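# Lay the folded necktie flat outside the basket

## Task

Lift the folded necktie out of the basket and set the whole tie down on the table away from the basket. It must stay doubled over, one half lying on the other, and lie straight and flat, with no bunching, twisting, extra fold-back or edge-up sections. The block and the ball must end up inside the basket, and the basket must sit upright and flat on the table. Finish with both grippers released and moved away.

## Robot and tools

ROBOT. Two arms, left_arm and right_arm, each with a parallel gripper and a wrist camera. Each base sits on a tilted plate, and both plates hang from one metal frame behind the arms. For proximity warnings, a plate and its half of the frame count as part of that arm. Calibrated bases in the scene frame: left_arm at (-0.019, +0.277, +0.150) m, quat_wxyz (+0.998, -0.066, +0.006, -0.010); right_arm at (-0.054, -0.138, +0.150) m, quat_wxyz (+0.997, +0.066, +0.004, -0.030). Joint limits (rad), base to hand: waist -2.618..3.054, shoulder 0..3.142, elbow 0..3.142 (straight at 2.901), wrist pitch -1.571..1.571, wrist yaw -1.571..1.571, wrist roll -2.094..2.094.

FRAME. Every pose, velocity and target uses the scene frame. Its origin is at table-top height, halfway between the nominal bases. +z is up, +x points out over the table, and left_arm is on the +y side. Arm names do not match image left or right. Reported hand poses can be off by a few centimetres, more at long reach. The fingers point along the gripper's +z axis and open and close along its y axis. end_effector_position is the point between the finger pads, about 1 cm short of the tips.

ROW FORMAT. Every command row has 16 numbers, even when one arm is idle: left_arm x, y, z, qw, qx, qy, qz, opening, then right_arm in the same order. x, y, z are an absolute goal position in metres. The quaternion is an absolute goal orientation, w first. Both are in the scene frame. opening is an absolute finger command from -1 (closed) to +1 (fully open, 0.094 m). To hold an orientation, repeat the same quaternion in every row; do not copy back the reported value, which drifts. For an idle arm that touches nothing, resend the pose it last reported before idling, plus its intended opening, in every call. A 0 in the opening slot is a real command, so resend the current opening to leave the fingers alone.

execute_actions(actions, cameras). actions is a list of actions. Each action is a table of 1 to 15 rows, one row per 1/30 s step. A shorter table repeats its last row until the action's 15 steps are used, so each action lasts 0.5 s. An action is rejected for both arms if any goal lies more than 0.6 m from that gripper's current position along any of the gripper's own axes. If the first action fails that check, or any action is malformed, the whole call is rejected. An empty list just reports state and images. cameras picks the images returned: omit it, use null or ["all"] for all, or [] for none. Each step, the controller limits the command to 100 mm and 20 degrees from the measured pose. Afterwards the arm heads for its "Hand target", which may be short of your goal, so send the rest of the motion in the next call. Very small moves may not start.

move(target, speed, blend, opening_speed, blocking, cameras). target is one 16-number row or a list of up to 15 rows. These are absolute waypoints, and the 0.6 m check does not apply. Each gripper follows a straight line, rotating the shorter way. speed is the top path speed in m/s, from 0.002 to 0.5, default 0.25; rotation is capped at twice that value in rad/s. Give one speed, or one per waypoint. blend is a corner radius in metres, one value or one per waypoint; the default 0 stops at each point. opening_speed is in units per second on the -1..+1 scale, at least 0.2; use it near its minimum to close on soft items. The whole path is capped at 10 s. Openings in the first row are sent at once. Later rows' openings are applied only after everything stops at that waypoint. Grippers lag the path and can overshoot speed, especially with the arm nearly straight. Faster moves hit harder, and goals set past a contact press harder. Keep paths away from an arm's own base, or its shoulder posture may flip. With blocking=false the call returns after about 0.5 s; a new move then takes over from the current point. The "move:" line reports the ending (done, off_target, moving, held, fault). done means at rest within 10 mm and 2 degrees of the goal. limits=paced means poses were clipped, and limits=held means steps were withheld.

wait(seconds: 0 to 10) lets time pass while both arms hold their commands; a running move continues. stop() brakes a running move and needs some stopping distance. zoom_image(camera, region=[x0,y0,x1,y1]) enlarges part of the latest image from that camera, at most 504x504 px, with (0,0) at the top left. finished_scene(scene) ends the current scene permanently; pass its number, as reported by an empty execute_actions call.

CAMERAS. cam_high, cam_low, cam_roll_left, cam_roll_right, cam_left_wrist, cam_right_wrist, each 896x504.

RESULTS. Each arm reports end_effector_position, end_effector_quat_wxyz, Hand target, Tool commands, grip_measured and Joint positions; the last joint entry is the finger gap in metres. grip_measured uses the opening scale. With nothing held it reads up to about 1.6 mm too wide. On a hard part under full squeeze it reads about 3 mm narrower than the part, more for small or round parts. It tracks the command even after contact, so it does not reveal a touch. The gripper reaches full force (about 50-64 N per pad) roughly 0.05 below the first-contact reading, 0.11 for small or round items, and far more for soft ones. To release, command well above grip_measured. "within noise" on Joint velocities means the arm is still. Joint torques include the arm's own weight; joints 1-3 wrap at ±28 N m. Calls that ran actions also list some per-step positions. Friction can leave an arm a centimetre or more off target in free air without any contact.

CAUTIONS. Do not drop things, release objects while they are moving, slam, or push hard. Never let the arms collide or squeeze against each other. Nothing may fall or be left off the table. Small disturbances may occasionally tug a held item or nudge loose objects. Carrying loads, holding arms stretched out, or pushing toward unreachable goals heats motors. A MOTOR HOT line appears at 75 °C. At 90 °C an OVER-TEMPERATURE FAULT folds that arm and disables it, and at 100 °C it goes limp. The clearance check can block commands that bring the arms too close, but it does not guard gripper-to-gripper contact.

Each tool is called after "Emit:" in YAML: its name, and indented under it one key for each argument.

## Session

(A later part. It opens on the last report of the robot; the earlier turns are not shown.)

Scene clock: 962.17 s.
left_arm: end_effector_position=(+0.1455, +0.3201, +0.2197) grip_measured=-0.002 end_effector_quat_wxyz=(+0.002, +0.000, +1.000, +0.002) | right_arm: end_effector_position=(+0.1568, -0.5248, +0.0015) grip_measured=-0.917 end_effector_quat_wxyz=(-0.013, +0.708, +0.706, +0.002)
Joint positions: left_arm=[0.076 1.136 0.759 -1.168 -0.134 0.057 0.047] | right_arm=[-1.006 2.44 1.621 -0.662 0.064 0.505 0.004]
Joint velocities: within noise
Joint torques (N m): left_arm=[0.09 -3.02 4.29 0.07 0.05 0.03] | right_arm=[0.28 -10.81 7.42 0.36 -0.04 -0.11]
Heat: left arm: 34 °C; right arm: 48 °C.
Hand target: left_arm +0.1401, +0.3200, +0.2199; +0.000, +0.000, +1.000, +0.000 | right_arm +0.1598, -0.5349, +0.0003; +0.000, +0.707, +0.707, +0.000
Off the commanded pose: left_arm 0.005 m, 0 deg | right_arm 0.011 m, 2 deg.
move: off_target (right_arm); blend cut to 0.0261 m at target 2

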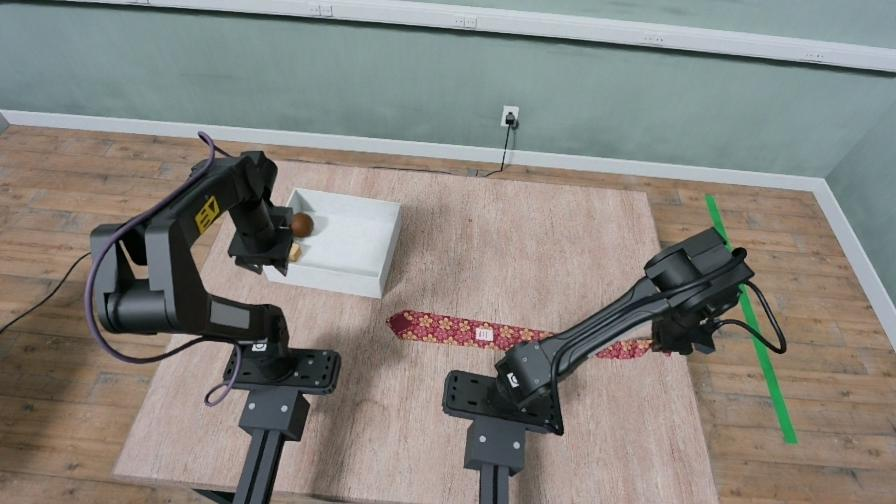

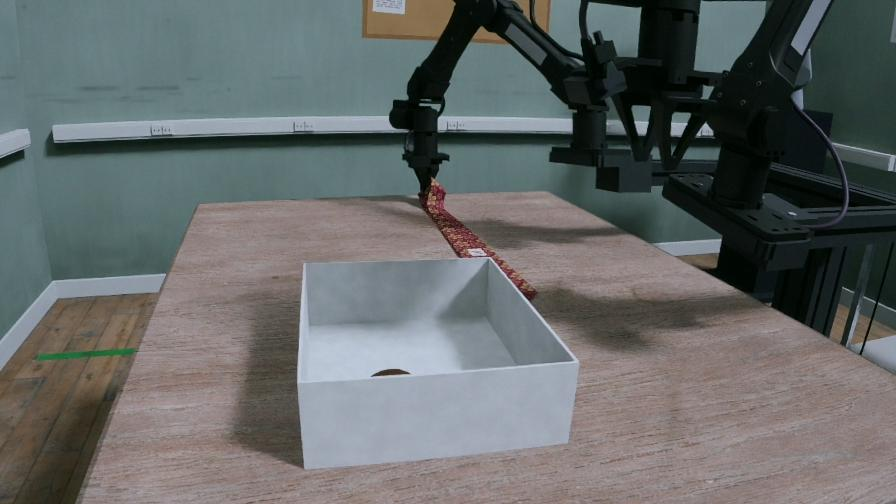

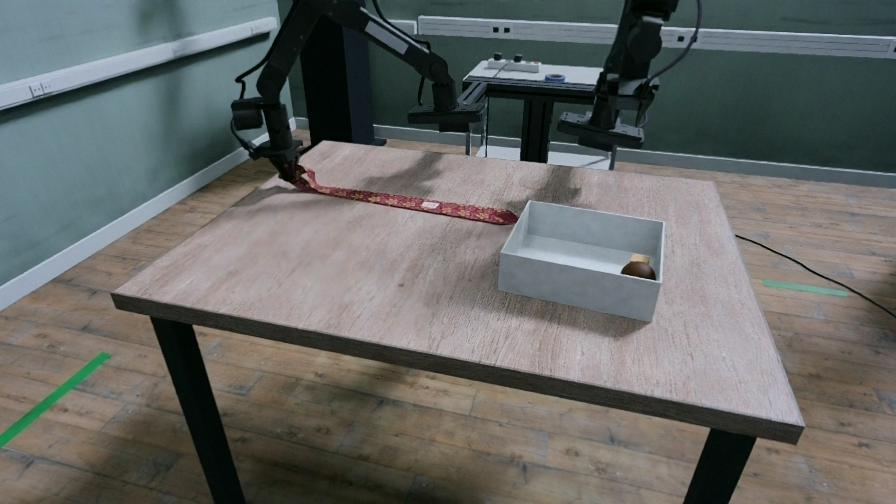

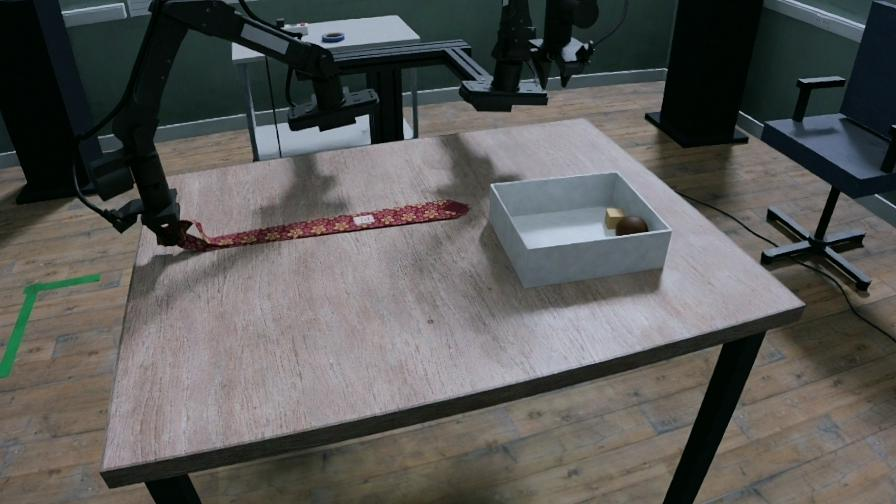

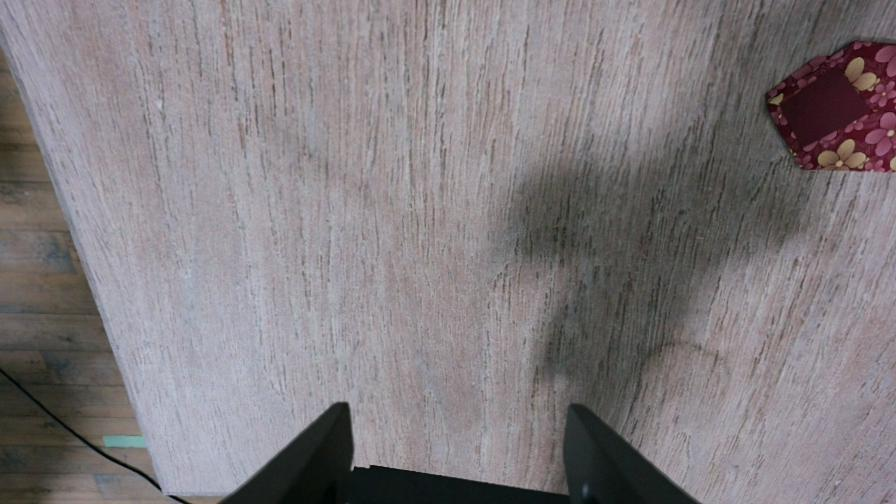

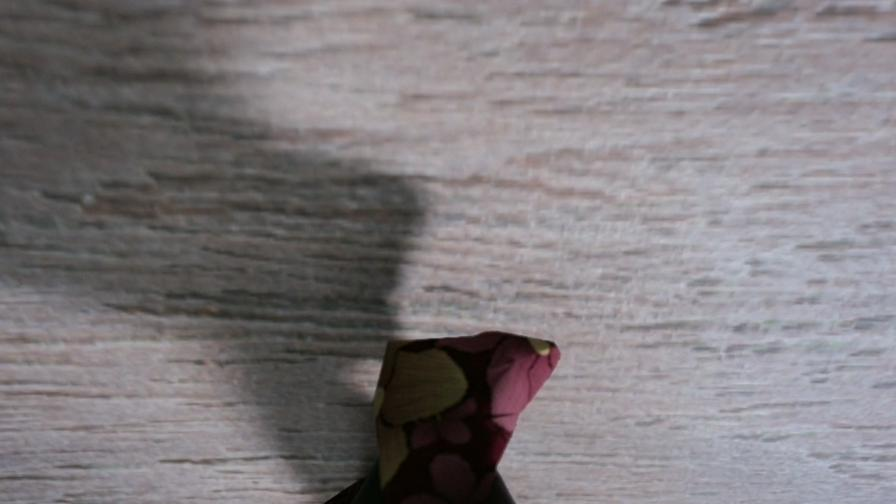

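Emit:
move:
  target:
    - [0.14,0.32,0.22,0,0,1,0,0,0.155,-0.545,-0.016,0,0.7071,0.7071,0,-0.95]
    - [0.14,0.32,0.22,0,0,1,0,0,0.155,-0.545,-0.017,0,0.7071,0.7071,0,0.5]
  speed: 0.06
  opening_speed: 0.6
  cameras: ["cam_right_wrist"]

Emit:
move:
  target:
    - [0.14,0.32,0.22,0,0,1,0,0,0.155,-0.53,0.06,0,0.7071,0.7071,0,0.5]
    - [0.14,0.32,0.22,0,0,1,0,0,0.16,-0.42,0.17,0,0.7071,0.7071,0,0.5]
  speed: 0.12
  blend: 0.03

Emit:
zoom_image:
  camera: "cam_roll_right"
  region: [140, 180, 340, 270]

Scene clock: 992.57 s.
left_arm: end_effector_position=(+0.1455, +0.3201, +0.2197) grip_measured=-0.002 end_effector_quat_wxyz=(+0.002, +0.000, +1.000, +0.002) | right_arm: end_effector_position=(+0.1534, -0.5367, -0.0130) grip_measured=+0.497 end_effector_quat_wxyz=(-0.009, +0.708, +0.706, +0.002)
Joint positions: left_arm=[0.076 1.136 0.759 -1.168 -0.134 0.057 0.047] | right_arm=[-1.028 2.496 1.671 -0.646 0.06 0.483 0.07]
Joint velocities: within noise
Joint torques (N m): left_arm=[-0.03 -3.21 4.23 0.02 0.04 0.07] | right_arm=[0.29 -10.7 7.39 0.35 0 -0.11]
Heat: left arm: 34 °C; right arm: 57 °C.
Hand target: left_arm +0.1401, +0.3200, +0.2199; +0.000, +0.000, +1.000, +0.000 | right_arm +0.1548, -0.5447, -0.0169; +0.000, +0.707, +0.707, +0.000
Off the commanded pose: left_arm 0.005 m, 0 deg | right_arm 0.009 m, 1 deg.
move: done
Images, in order (width x height): cam_right_wrist 896x504.

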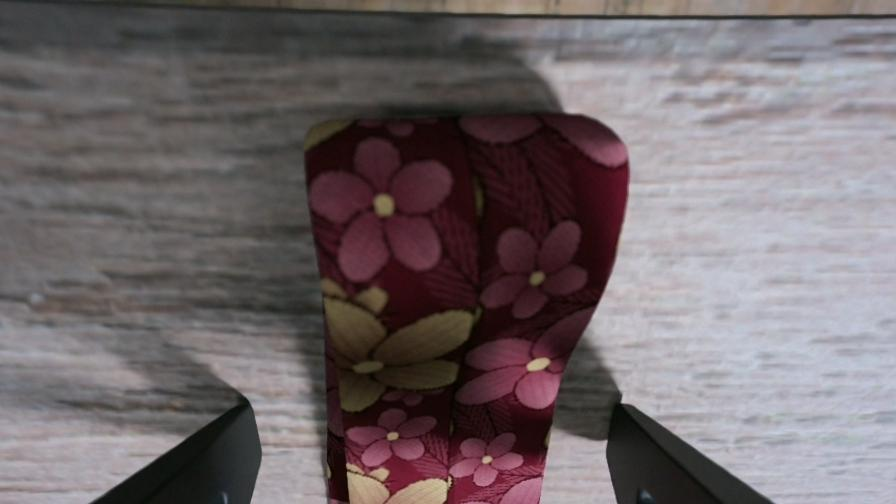

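Scene clock: 995.13 s.
left_arm: end_effector_position=(+0.1455, +0.3201, +0.2197) grip_measured=-0.002 end_effector_quat_wxyz=(+0.002, +0.000, +1.000, +0.002) | right_arm: end_effector_position=(+0.1615, -0.4214, +0.1601) grip_measured=+0.497 end_effector_quat_wxyz=(-0.007, +0.705, +0.709, +0.006)
Joint positions: left_arm=[0.076 1.136 0.759 -1.168 -0.134 0.057 0.047] | right_arm=[-0.823 1.843 1.289 -0.927 0.07 0.68 0.07]
Joint velocities: within noise
Joint torques (N m): left_arm=[0.01 -3.38 4.45 0.04 0.02 0.06] | right_arm=[1.47 -11.28 5.48 0.09 0.12 0.13]
Heat: left arm: 34 °C; right arm: 58 °C.
Hand target: left_arm +0.1401, +0.3200, +0.2199; +0.000, +0.000, +1.000, +0.000 | right_arm +0.1600, -0.4201, +0.1697; +0.000, +0.707, +0.707, +0.000
Off the commanded pose: left_arm 0.005 m, 0 deg | right_arm 0.010 m, 1 deg.
move: done

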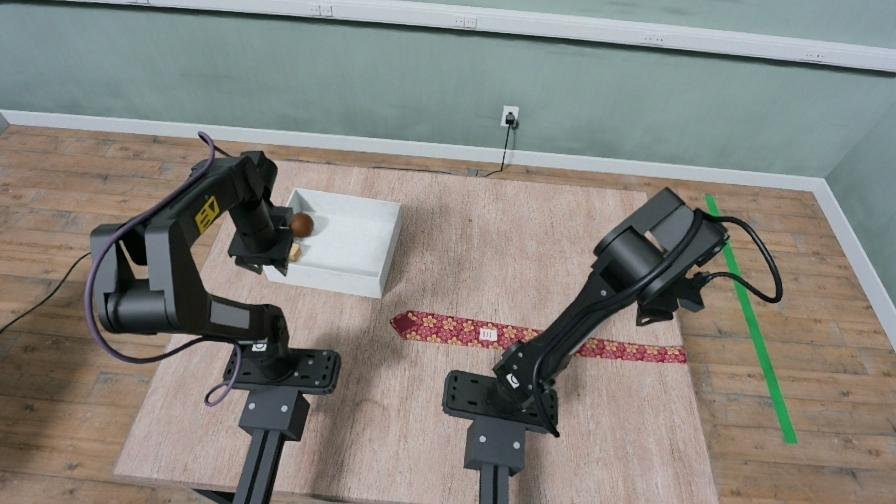

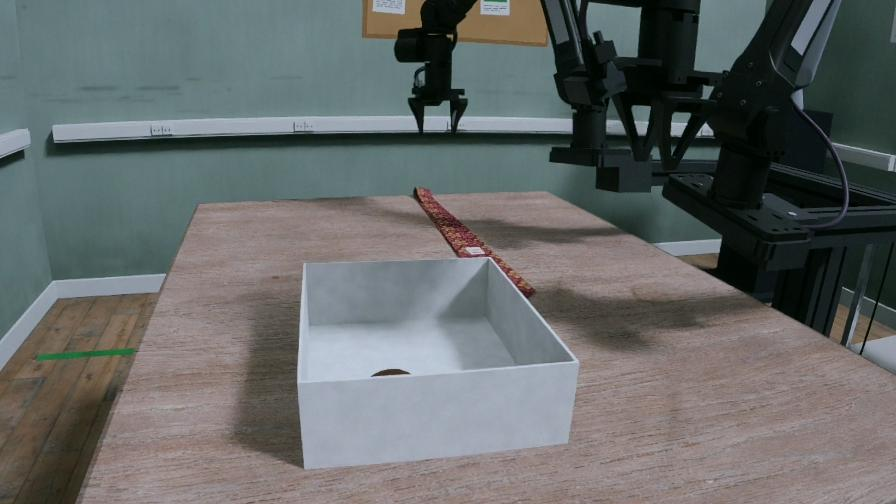

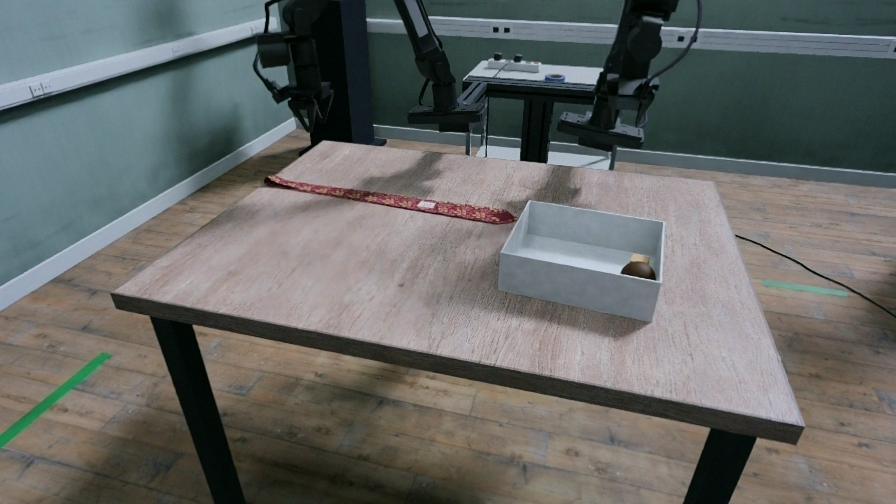

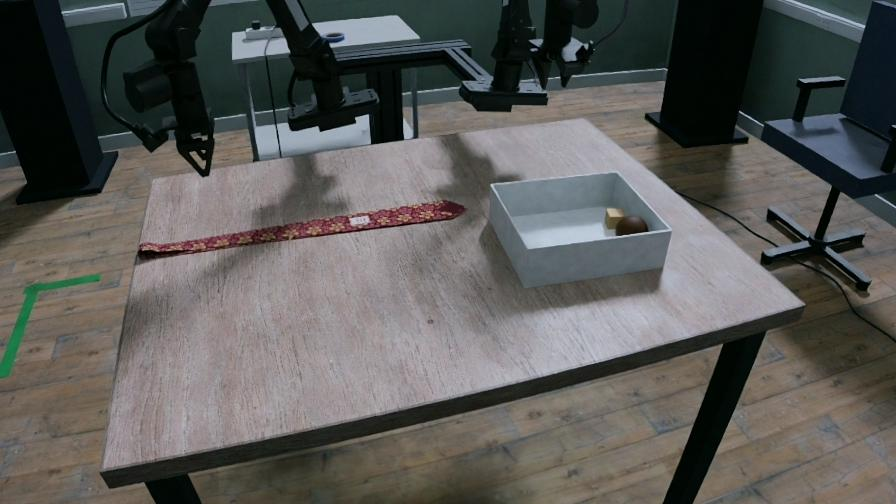

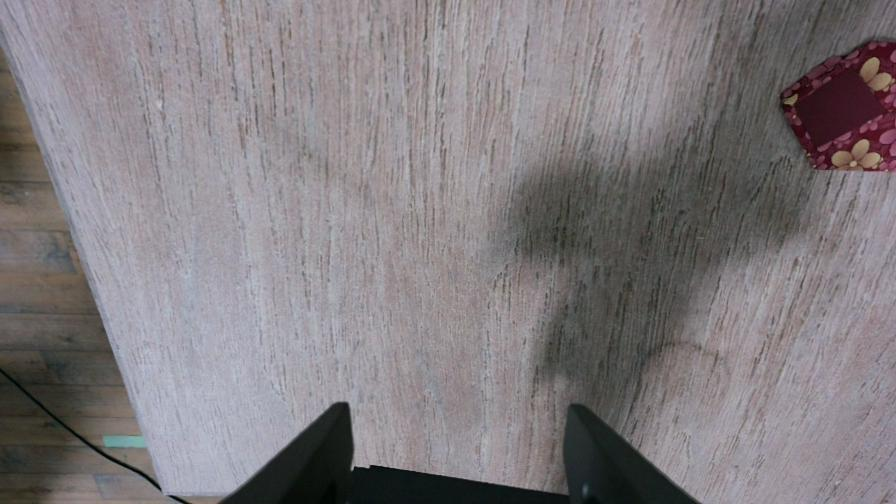

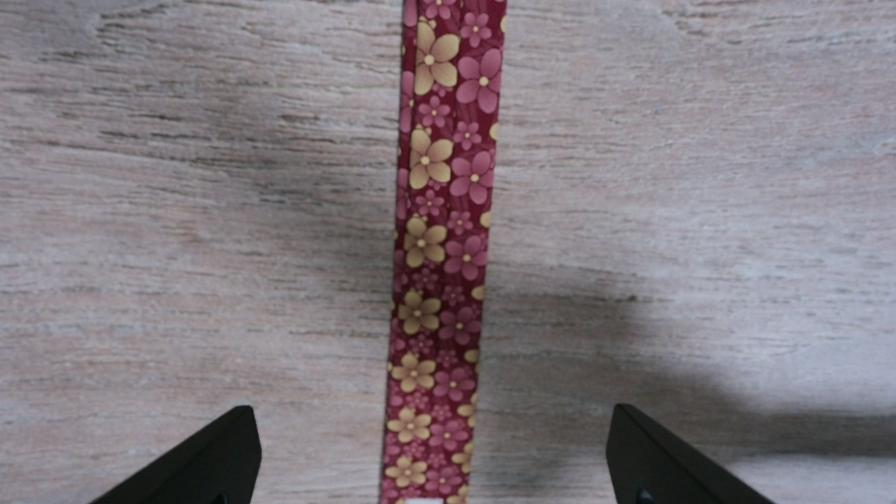

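Scaled by 2.520 from the camera's 896x504 image, which has a finer 1280x720 frame.

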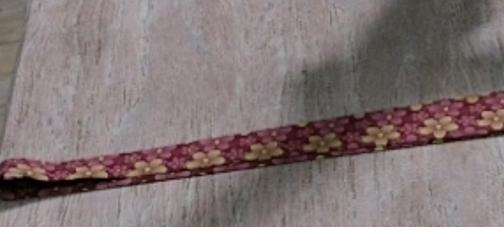

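Emit:
move:
  target:
    - [0.14,0.32,0.22,0,0,1,0,0,0.16,-0.52,0.10,0,0.7071,0.7071,0,0.5]
  speed: 0.12
  cameras: ["cam_right_wrist"]

Emit:
zoom_image:
  camera: "cam_right_wrist"
  region: [200, 0, 700, 400]

Scene clock: 1005.97 s.
left_arm: end_effector_position=(+0.1455, +0.3201, +0.2197) grip_measured=-0.002 end_effector_quat_wxyz=(+0.002, +0.000, +1.000, +0.002) | right_arm: end_effector_position=(+0.1562, -0.5116, +0.0993) grip_measured=+0.497 end_effector_quat_wxyz=(-0.010, +0.709, +0.705, +0.001)
Joint positions: left_arm=[0.076 1.136 0.759 -1.168 -0.134 0.057 0.047] | right_arm=[-0.977 2.184 1.587 -0.878 0.068 0.537 0.07]
Joint velocities: within noise
Joint torques (N m): left_arm=[0.03 -3.18 4.31 0.02 0.03 0.04] | right_arm=[0.55 -10.11 8.42 0.3 -0.03 -0.11]
Heat: left arm: 33 °C; right arm: 55 °C.
Hand target: left_arm +0.1401, +0.3200, +0.2199; +0.000, +0.000, +1.000, +0.000 | right_arm +0.1599, -0.5199, +0.1002; +0.000, +0.707, +0.707, +0.000
Off the commanded pose: left_arm 0.005 m, 0 deg | right_arm 0.009 m, 1 deg.
move: done
Images, in order (width x height): cam_right_wrist 896x504.

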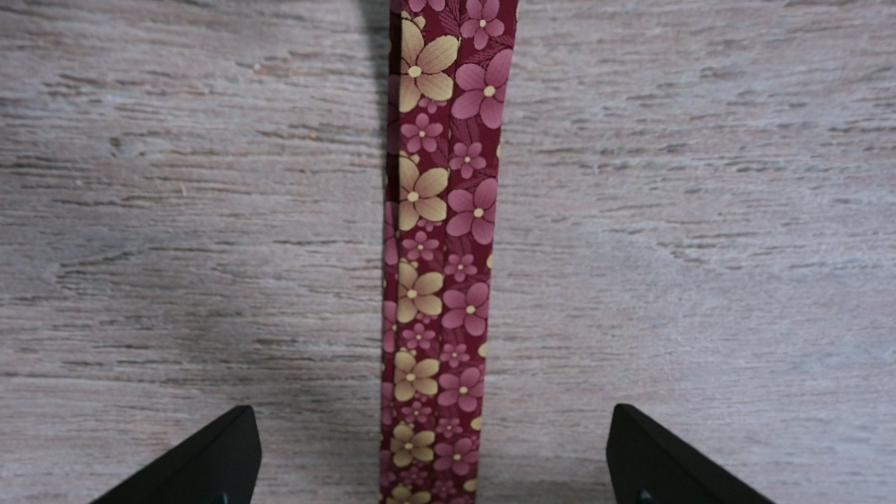

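Scaled by 1.008 from the camera's 896x504 image, which has a finer 1280x720 frame.

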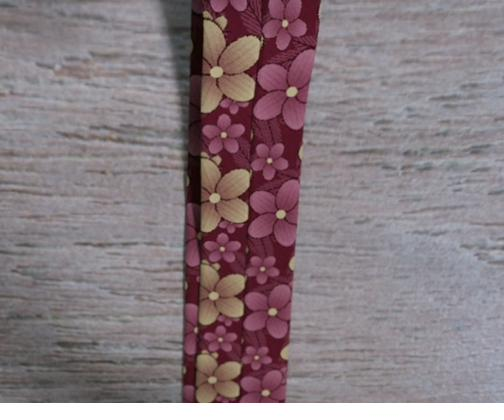

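Emit:
move:
  target:
    - [0.17,0.14,0.18,0,0,1,0,0,0.10,-0.45,0.2,0,0.7071,0.7071,0,0.5]
  speed: 0.15
  cameras: ["cam_left_wrist","cam_roll_left","cam_roll_right","cam_high"]

Emit:
zoom_image:
  camera: "cam_roll_right"
  region: [120, 170, 480, 280]

Emit:
zoom_image:
  camera: "cam_roll_right"
  region: [110, 220, 230, 280]

Scene clock: 1019.50 s.
left_arm: end_effector_position=(+0.1622, +0.1487, +0.1775) grip_measured=-0.002 end_effector_quat_wxyz=(-0.009, +0.001, +1.000, +0.008) | right_arm: end_effector_position=(+0.1037, -0.4515, +0.1914) grip_measured=+0.497 end_effector_quat_wxyz=(-0.007, +0.708, +0.706, +0.000)
Joint positions: left_arm=[-0.696 1.598 0.845 -0.919 -0.108 -0.722 0.047] | right_arm=[-1.006 1.763 1.33 -1.033 0.064 0.504 0.07]
Joint velocities: within noise
Joint torques (N m): left_arm=[-0.92 -3.45 6.8 0.29 -0.01 -0.08] | right_arm=[-0.02 -10.8 5.65 0.08 -0.02 -0.11]
Heat: left arm: 33 °C; right arm: 55 °C.
Hand target: left_arm +0.1699, +0.1401, +0.1803; +0.000, +0.000, +1.000, +0.000 | right_arm +0.1001, -0.4501, +0.1998; +0.000, +0.707, +0.707, +0.000
Off the commanded pose: left_arm 0.012 m, 1 deg | right_arm 0.009 m, 1 deg.
move: off_target (left_arm)
Images, in order (width x height): cam_high 896x504, cam_roll_left 896x504, cam_roll_right 896x504, cam_left_wrist 896x504.

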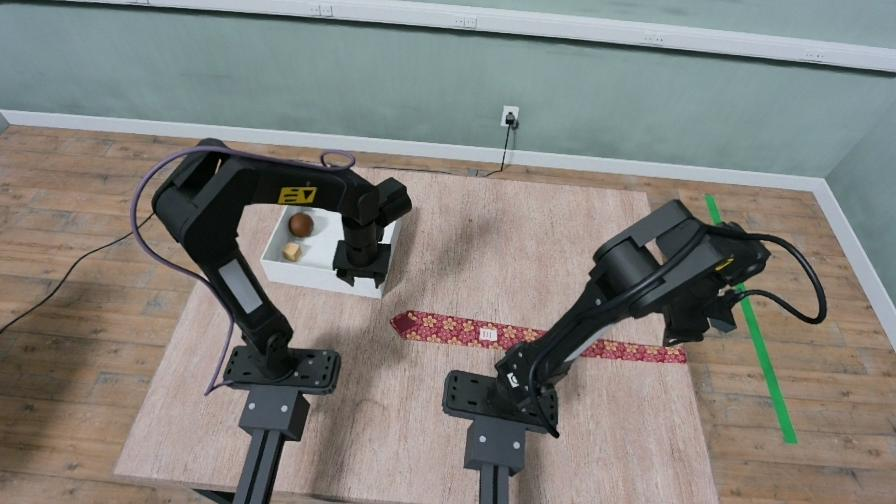

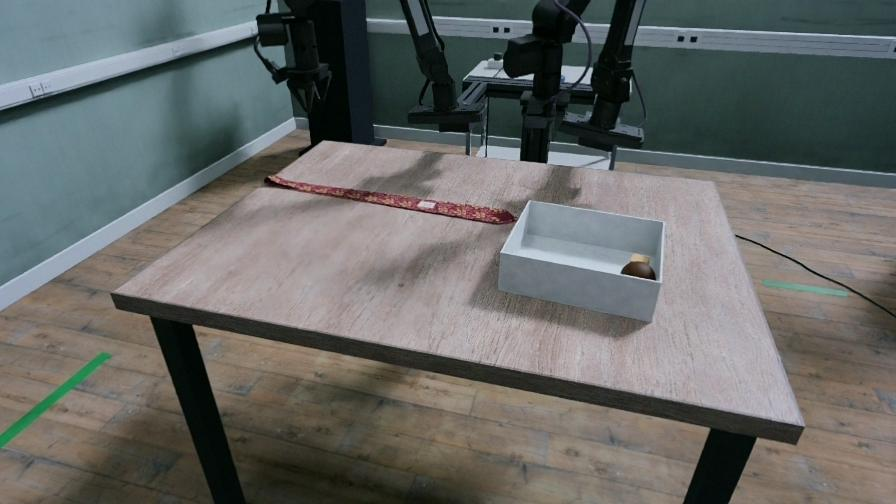

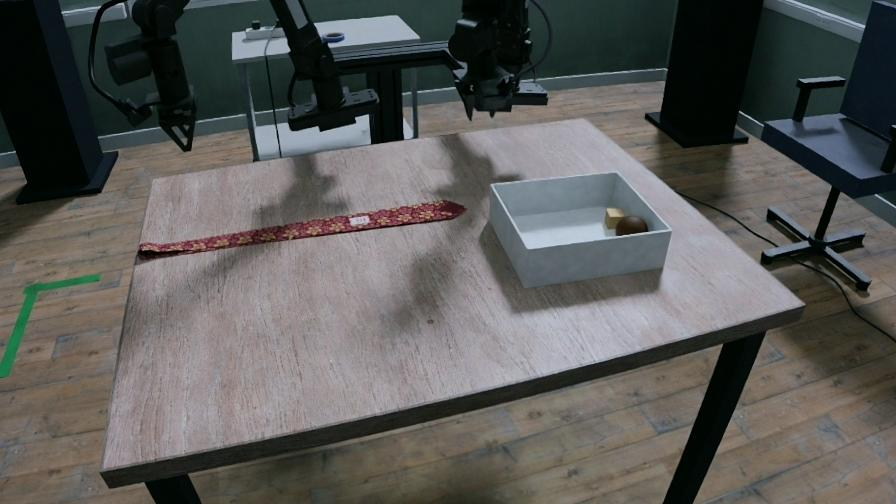

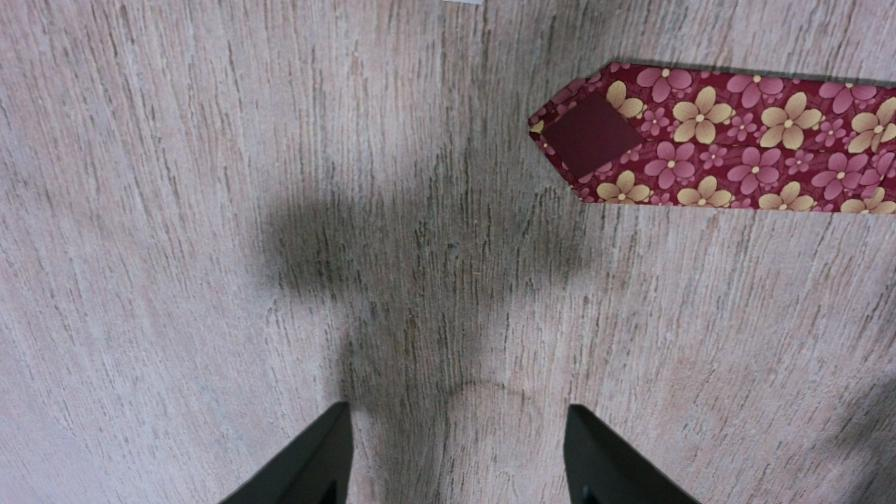

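Scaled by 1.400 from the camera's 896x504 image, which has a finer 1280x720 frame.

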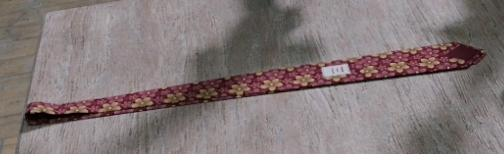

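Scaled by 4.200 from the camera's 896x504 image, which has a finer 1280x720 frame.

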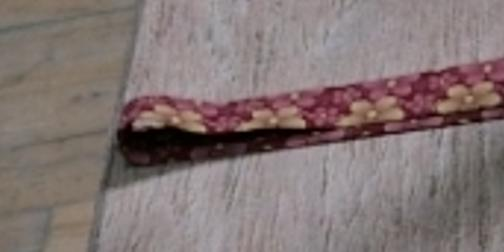

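Emit:
zoom_image:
  camera: "cam_left_wrist"
  region: [500, 40, 700, 220]

Scaled by 2.520 from the camera's 896x504 image, which has a finer 1280x720 frame.

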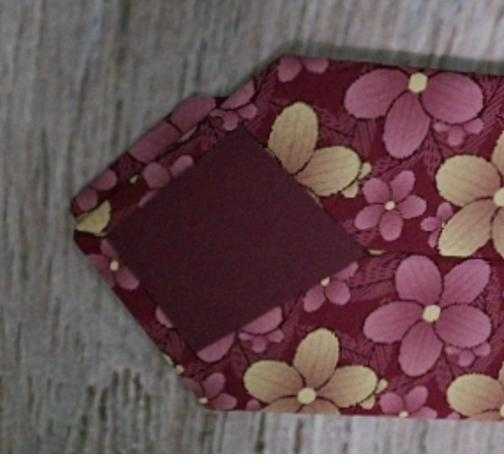

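Emit:
move:
  target:
    - [0.175,0.13,0.12,0,0.7071,0.7071,0,0.9,0.10,-0.45,0.2,0,0.7071,0.7071,0,0.5]
  speed: 0.15
  cameras: ["cam_left_wrist"]

Scene clock: 1059.47 s.
left_arm: end_effector_position=(+0.1791, +0.1266, +0.1276) grip_measured=+0.898 end_effector_quat_wxyz=(+0.010, +0.705, +0.709, +0.001) | right_arm: end_effector_position=(+0.1037, -0.4514, +0.1914) grip_measured=+0.497 end_effector_quat_wxyz=(-0.007, +0.708, +0.707, +0.001)
Joint positions: left_arm=[-0.696 1.771 0.793 -0.648 -0.108 0.847 0.089] | right_arm=[-1.006 1.763 1.33 -1.034 0.063 0.504 0.07]
Joint velocities: within noise
Joint torques (N m): left_arm=[-0.5 -4.07 3.25 0.36 0.01 0.07] | right_arm=[-0.05 -10.74 5.78 0.07 -0.03 -0.1]
Heat: left arm: 35 °C; right arm: 57 °C.
Hand target: left_arm +0.1749, +0.1301, +0.1203; +0.000, +0.707, +0.707, +0.000 | right_arm +0.1001, -0.4500, +0.1998; +0.000, +0.707, +0.707, +0.000
Off the commanded pose: left_arm 0.009 m, 1 deg | right_arm 0.009 m, 1 deg.
move: done
Images, in order (width x height): cam_left_wrist 896x504.

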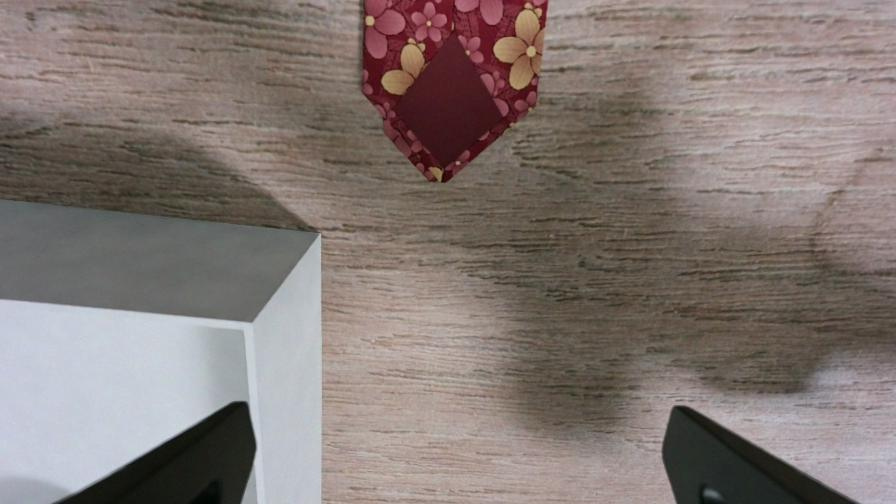

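Emit:
move:
  target:
    - [0.175,0.03,0.06,0,0.7071,0.7071,0,1,0.10,-0.45,0.2,0,0.7071,0.7071,0,0.5]
  speed: 0.15
  cameras: ["cam_left_wrist"]

Scene clock: 1070.23 s.
left_arm: end_effector_position=(+0.1736, +0.0381, +0.0640) grip_measured=+0.998 end_effector_quat_wxyz=(-0.003, +0.708, +0.706, +0.006) | right_arm: end_effector_position=(+0.1037, -0.4514, +0.1914) grip_measured=+0.497 end_effector_quat_wxyz=(-0.007, +0.708, +0.707, +0.001)
Joint positions: left_arm=[-0.904 2.184 1.013 -0.505 -0.101 0.643 0.094] | right_arm=[-1.006 1.763 1.33 -1.034 0.063 0.504 0.07]
Joint velocities: within noise
Joint torques (N m): left_arm=[-1.18 -5.86 5.29 0.36 0.11 -0.05] | right_arm=[-0.08 -10.69 5.74 0.08 0 -0.09]
Heat: left arm: 34 °C; right arm: 57 °C.
Hand target: left_arm +0.1749, +0.0302, +0.0602; +0.000, +0.707, +0.707, +0.000 | right_arm +0.1001, -0.4500, +0.1998; +0.000, +0.707, +0.707, +0.000
Off the commanded pose: left_arm 0.009 m, 1 deg | right_arm 0.009 m, 1 deg.
move: done
Images, in order (width x height): cam_left_wrist 896x504.

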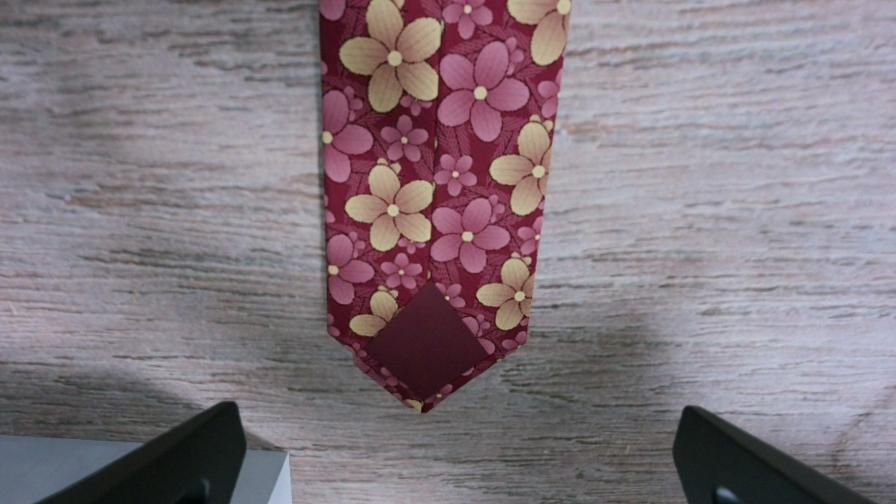

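Emit:
move:
  target:
    - [0.184,0.025,0.005,0,0.7071,0.7071,0,1,0.10,-0.45,0.2,0,0.7071,0.7071,0,0.5]
  speed: 0.1
  cameras: ["cam_left_wrist"]

Scene clock: 1083.83 s.
left_arm: end_effector_position=(+0.1814, +0.0292, +0.0111) grip_measured=+0.998 end_effector_quat_wxyz=(-0.002, +0.707, +0.707, +0.005) | right_arm: end_effector_position=(+0.1037, -0.4514, +0.1914) grip_measured=+0.497 end_effector_quat_wxyz=(-0.007, +0.708, +0.707, +0.001)
Joint positions: left_arm=[-0.885 2.375 1.052 -0.347 -0.101 0.66 0.094] | right_arm=[-1.006 1.763 1.33 -1.034 0.063 0.504 0.07]
Joint velocities: within noise
Joint torques (N m): left_arm=[-0.25 -6.74 4.42 0.32 0.08 0.07] | right_arm=[-0.1 -10.71 5.61 0.09 -0.02 -0.09]
Heat: left arm: 35 °C; right arm: 57 °C.
Hand target: left_arm +0.1839, +0.0252, +0.0052; +0.000, +0.707, +0.707, +0.000 | right_arm +0.1001, -0.4500, +0.1998; +0.000, +0.707, +0.707, +0.000
Off the commanded pose: left_arm 0.008 m, 1 deg | right_arm 0.009 m, 1 deg.
move: done
Images, in order (width x height): cam_left_wrist 896x504.

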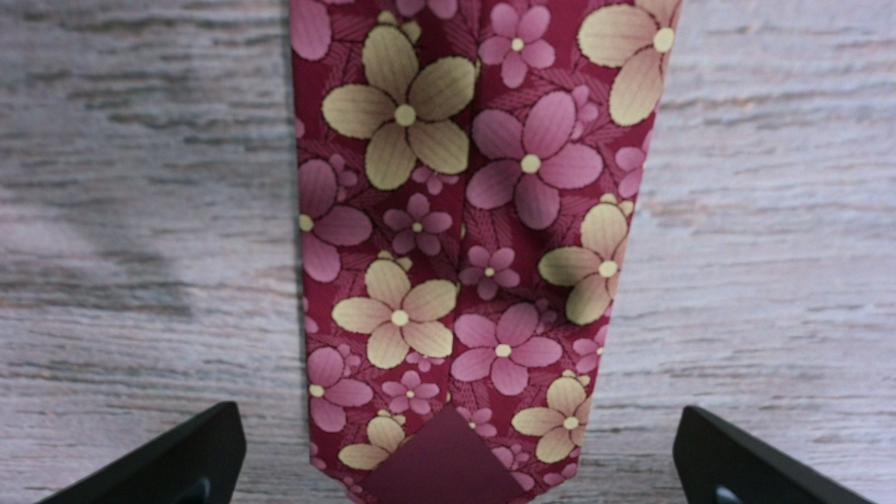

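Emit:
move:
  target:
    - [0.184,0.025,-0.021,0,0.7071,0.7071,0,1,0.10,-0.45,0.2,0,0.7071,0.7071,0,0.5]
    - [0.184,0.025,-0.021,0,0.7071,0.7071,0,-0.9,0.10,-0.45,0.2,0,0.7071,0.7071,0,0.5]
  speed: 0.1
  opening_speed: 0.6
  cameras: ["cam_left_wrist"]

Emit:
move:
  target:
    - [0.188,0.045,-0.014,0,0.7071,0.7071,0,-0.9,0.10,-0.45,0.2,0,0.7071,0.7071,0,0.5]
    - [0.191,0.08,-0.014,0,0.7071,0.7071,0,-0.9,0.10,-0.45,0.2,0,0.7071,0.7071,0,0.5]
  speed: 0.05
  blend: 0.01

Emit:
zoom_image:
  camera: "cam_roll_right"
  region: [110, 190, 290, 280]

Emit:
zoom_image:
  camera: "cam_roll_right"
  region: [350, 150, 530, 260]

Scene clock: 1099.53 s.
left_arm: end_effector_position=(+0.1827, +0.0270, -0.0133) grip_measured=-0.639 end_effector_quat_wxyz=(+0.001, +0.708, +0.707, +0.004) | right_arm: end_effector_position=(+0.1037, -0.4514, +0.1914) grip_measured=+0.497 end_effector_quat_wxyz=(-0.007, +0.708, +0.707, +0.001)
Joint positions: left_arm=[-0.878 2.459 1.065 -0.269 -0.1 0.669 0.017] | right_arm=[-1.006 1.763 1.33 -1.034 0.063 0.504 0.07]
Joint velocities: within noise
Joint torques (N m): left_arm=[-0.36 -6.5 4.1 0.35 0.08 0.07] | right_arm=[-0.03 -10.73 5.65 0.1 -0.02 -0.11]
Heat: left arm: 36 °C; right arm: 58 °C.
Hand target: left_arm +0.1839, +0.0252, -0.0208; +0.000, +0.707, +0.707, +0.000 | right_arm +0.1001, -0.4500, +0.1998; +0.000, +0.707, +0.707, +0.000
Off the commanded pose: left_arm 0.008 m, 0 deg | right_arm 0.009 m, 1 deg.
move: done
Images, in order (width x height): cam_left_wrist 896x504.

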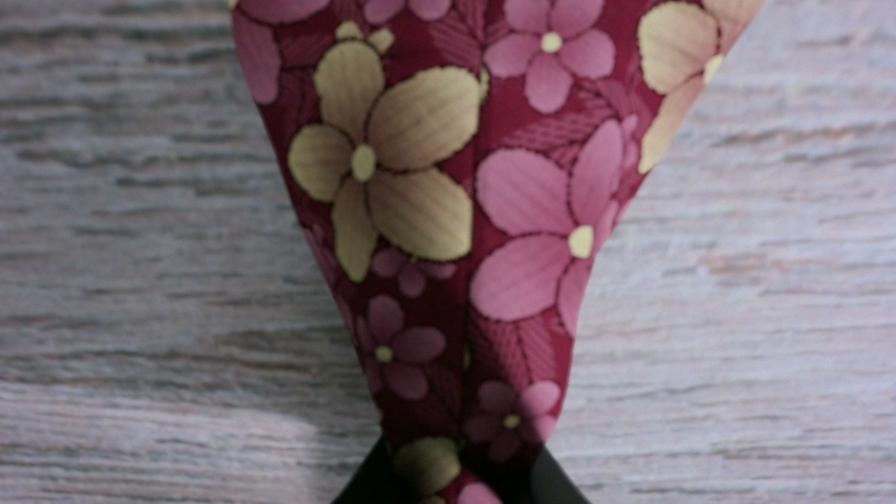

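Scene clock: 1101.20 s.
left_arm: end_effector_position=(+0.1912, +0.0695, -0.0154) grip_measured=-0.658 end_effector_quat_wxyz=(+0.007, +0.708, +0.706, -0.011) | right_arm: end_effector_position=(+0.1037, -0.4514, +0.1914) grip_measured=+0.497 end_effector_quat_wxyz=(-0.007, +0.708, +0.707, +0.001)
Joint positions: left_arm=[-0.748 2.399 0.923 -0.163 -0.082 0.802 0.016] | right_arm=[-1.006 1.763 1.33 -1.034 0.063 0.504 0.07]
Joint velocities: within noise
Joint torques (N m): left_arm=[-0.38 -9.03 1.13 0.17 -0.21 0.08] | right_arm=[-0.02 -10.73 5.68 0.07 -0.02 -0.09]
Heat: left arm: 36 °C; right arm: 58 °C.
Hand target: left_arm +0.1908, +0.0798, -0.0142; +0.000, +0.707, +0.707, +0.000 | right_arm +0.1001, -0.4500, +0.1998; +0.000, +0.707, +0.707, +0.000
Off the commanded pose: left_arm 0.011 m, 1 deg | right_arm 0.009 m, 1 deg.
move: off_target (left_arm)

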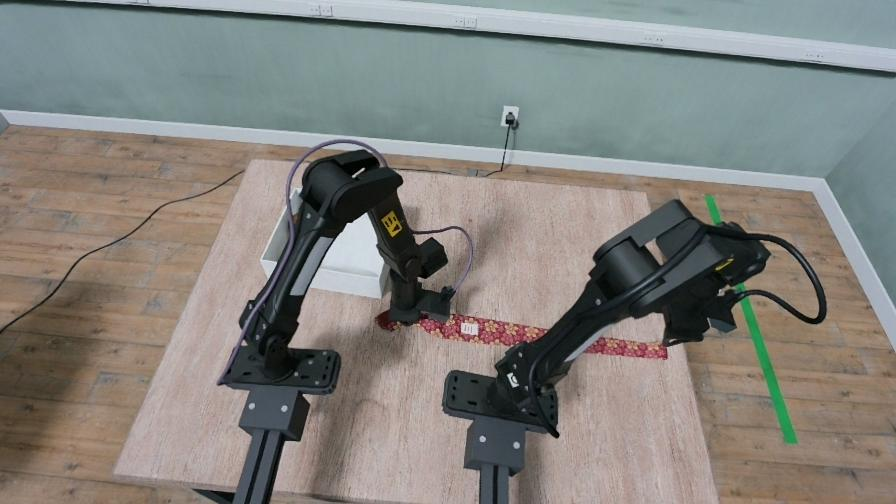

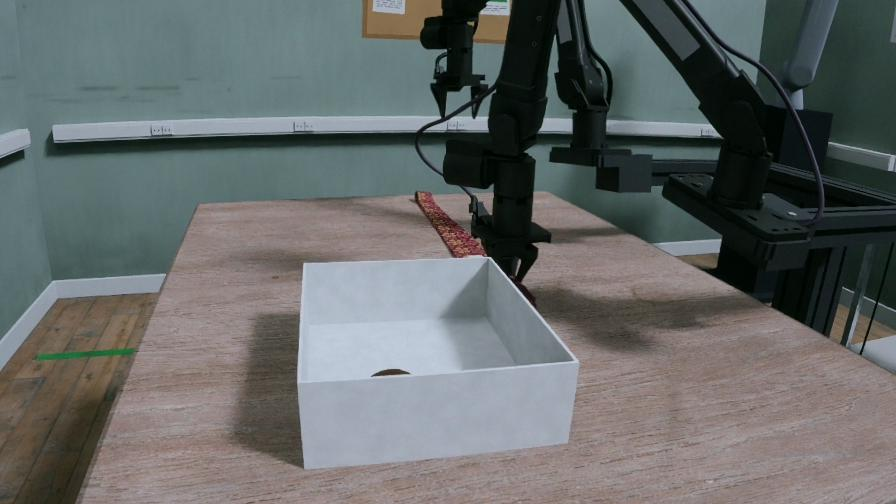

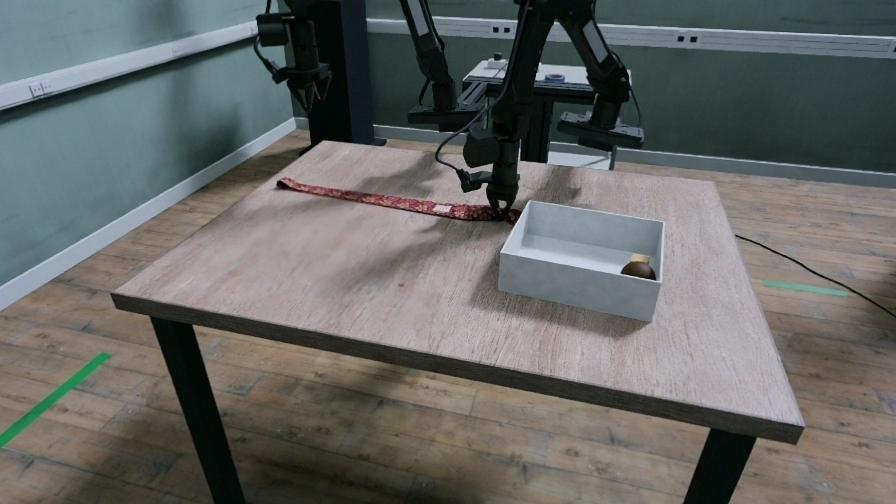

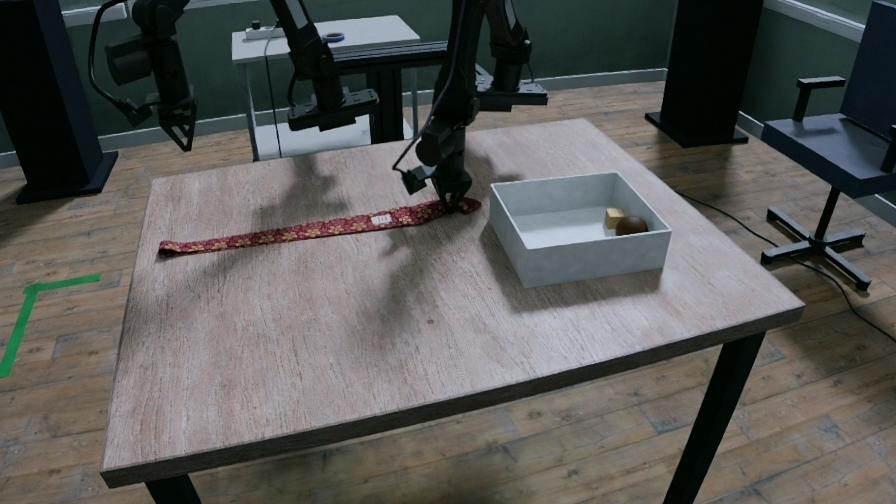

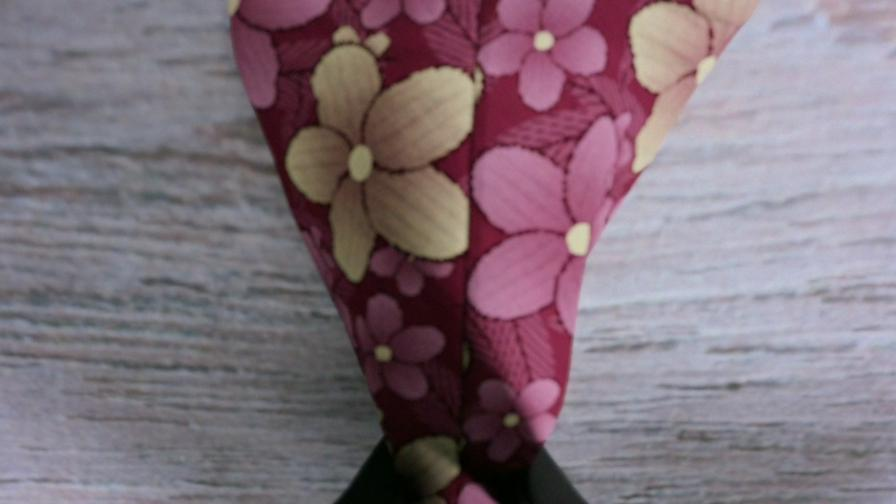

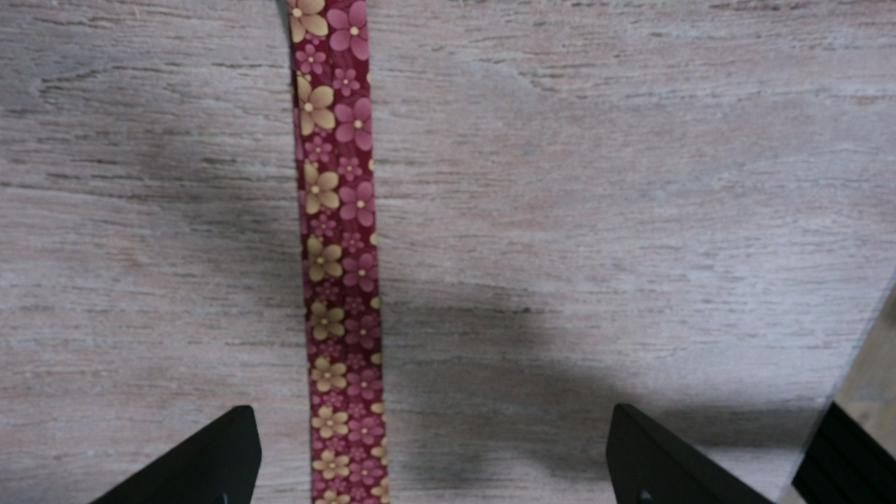

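Scaled by 2.800 from the camera's 896x504 image, which has a finer 1280x720 frame.

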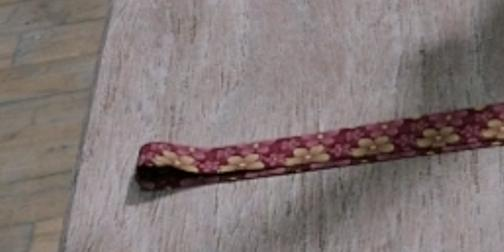

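Scaled by 2.800 from the camera's 896x504 image, which has a finer 1280x720 frame.

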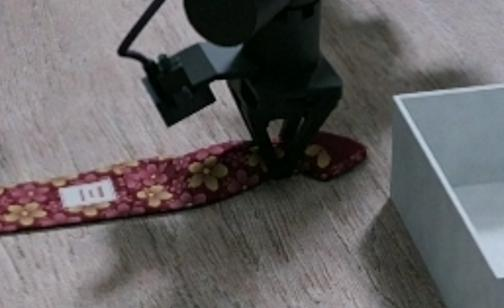

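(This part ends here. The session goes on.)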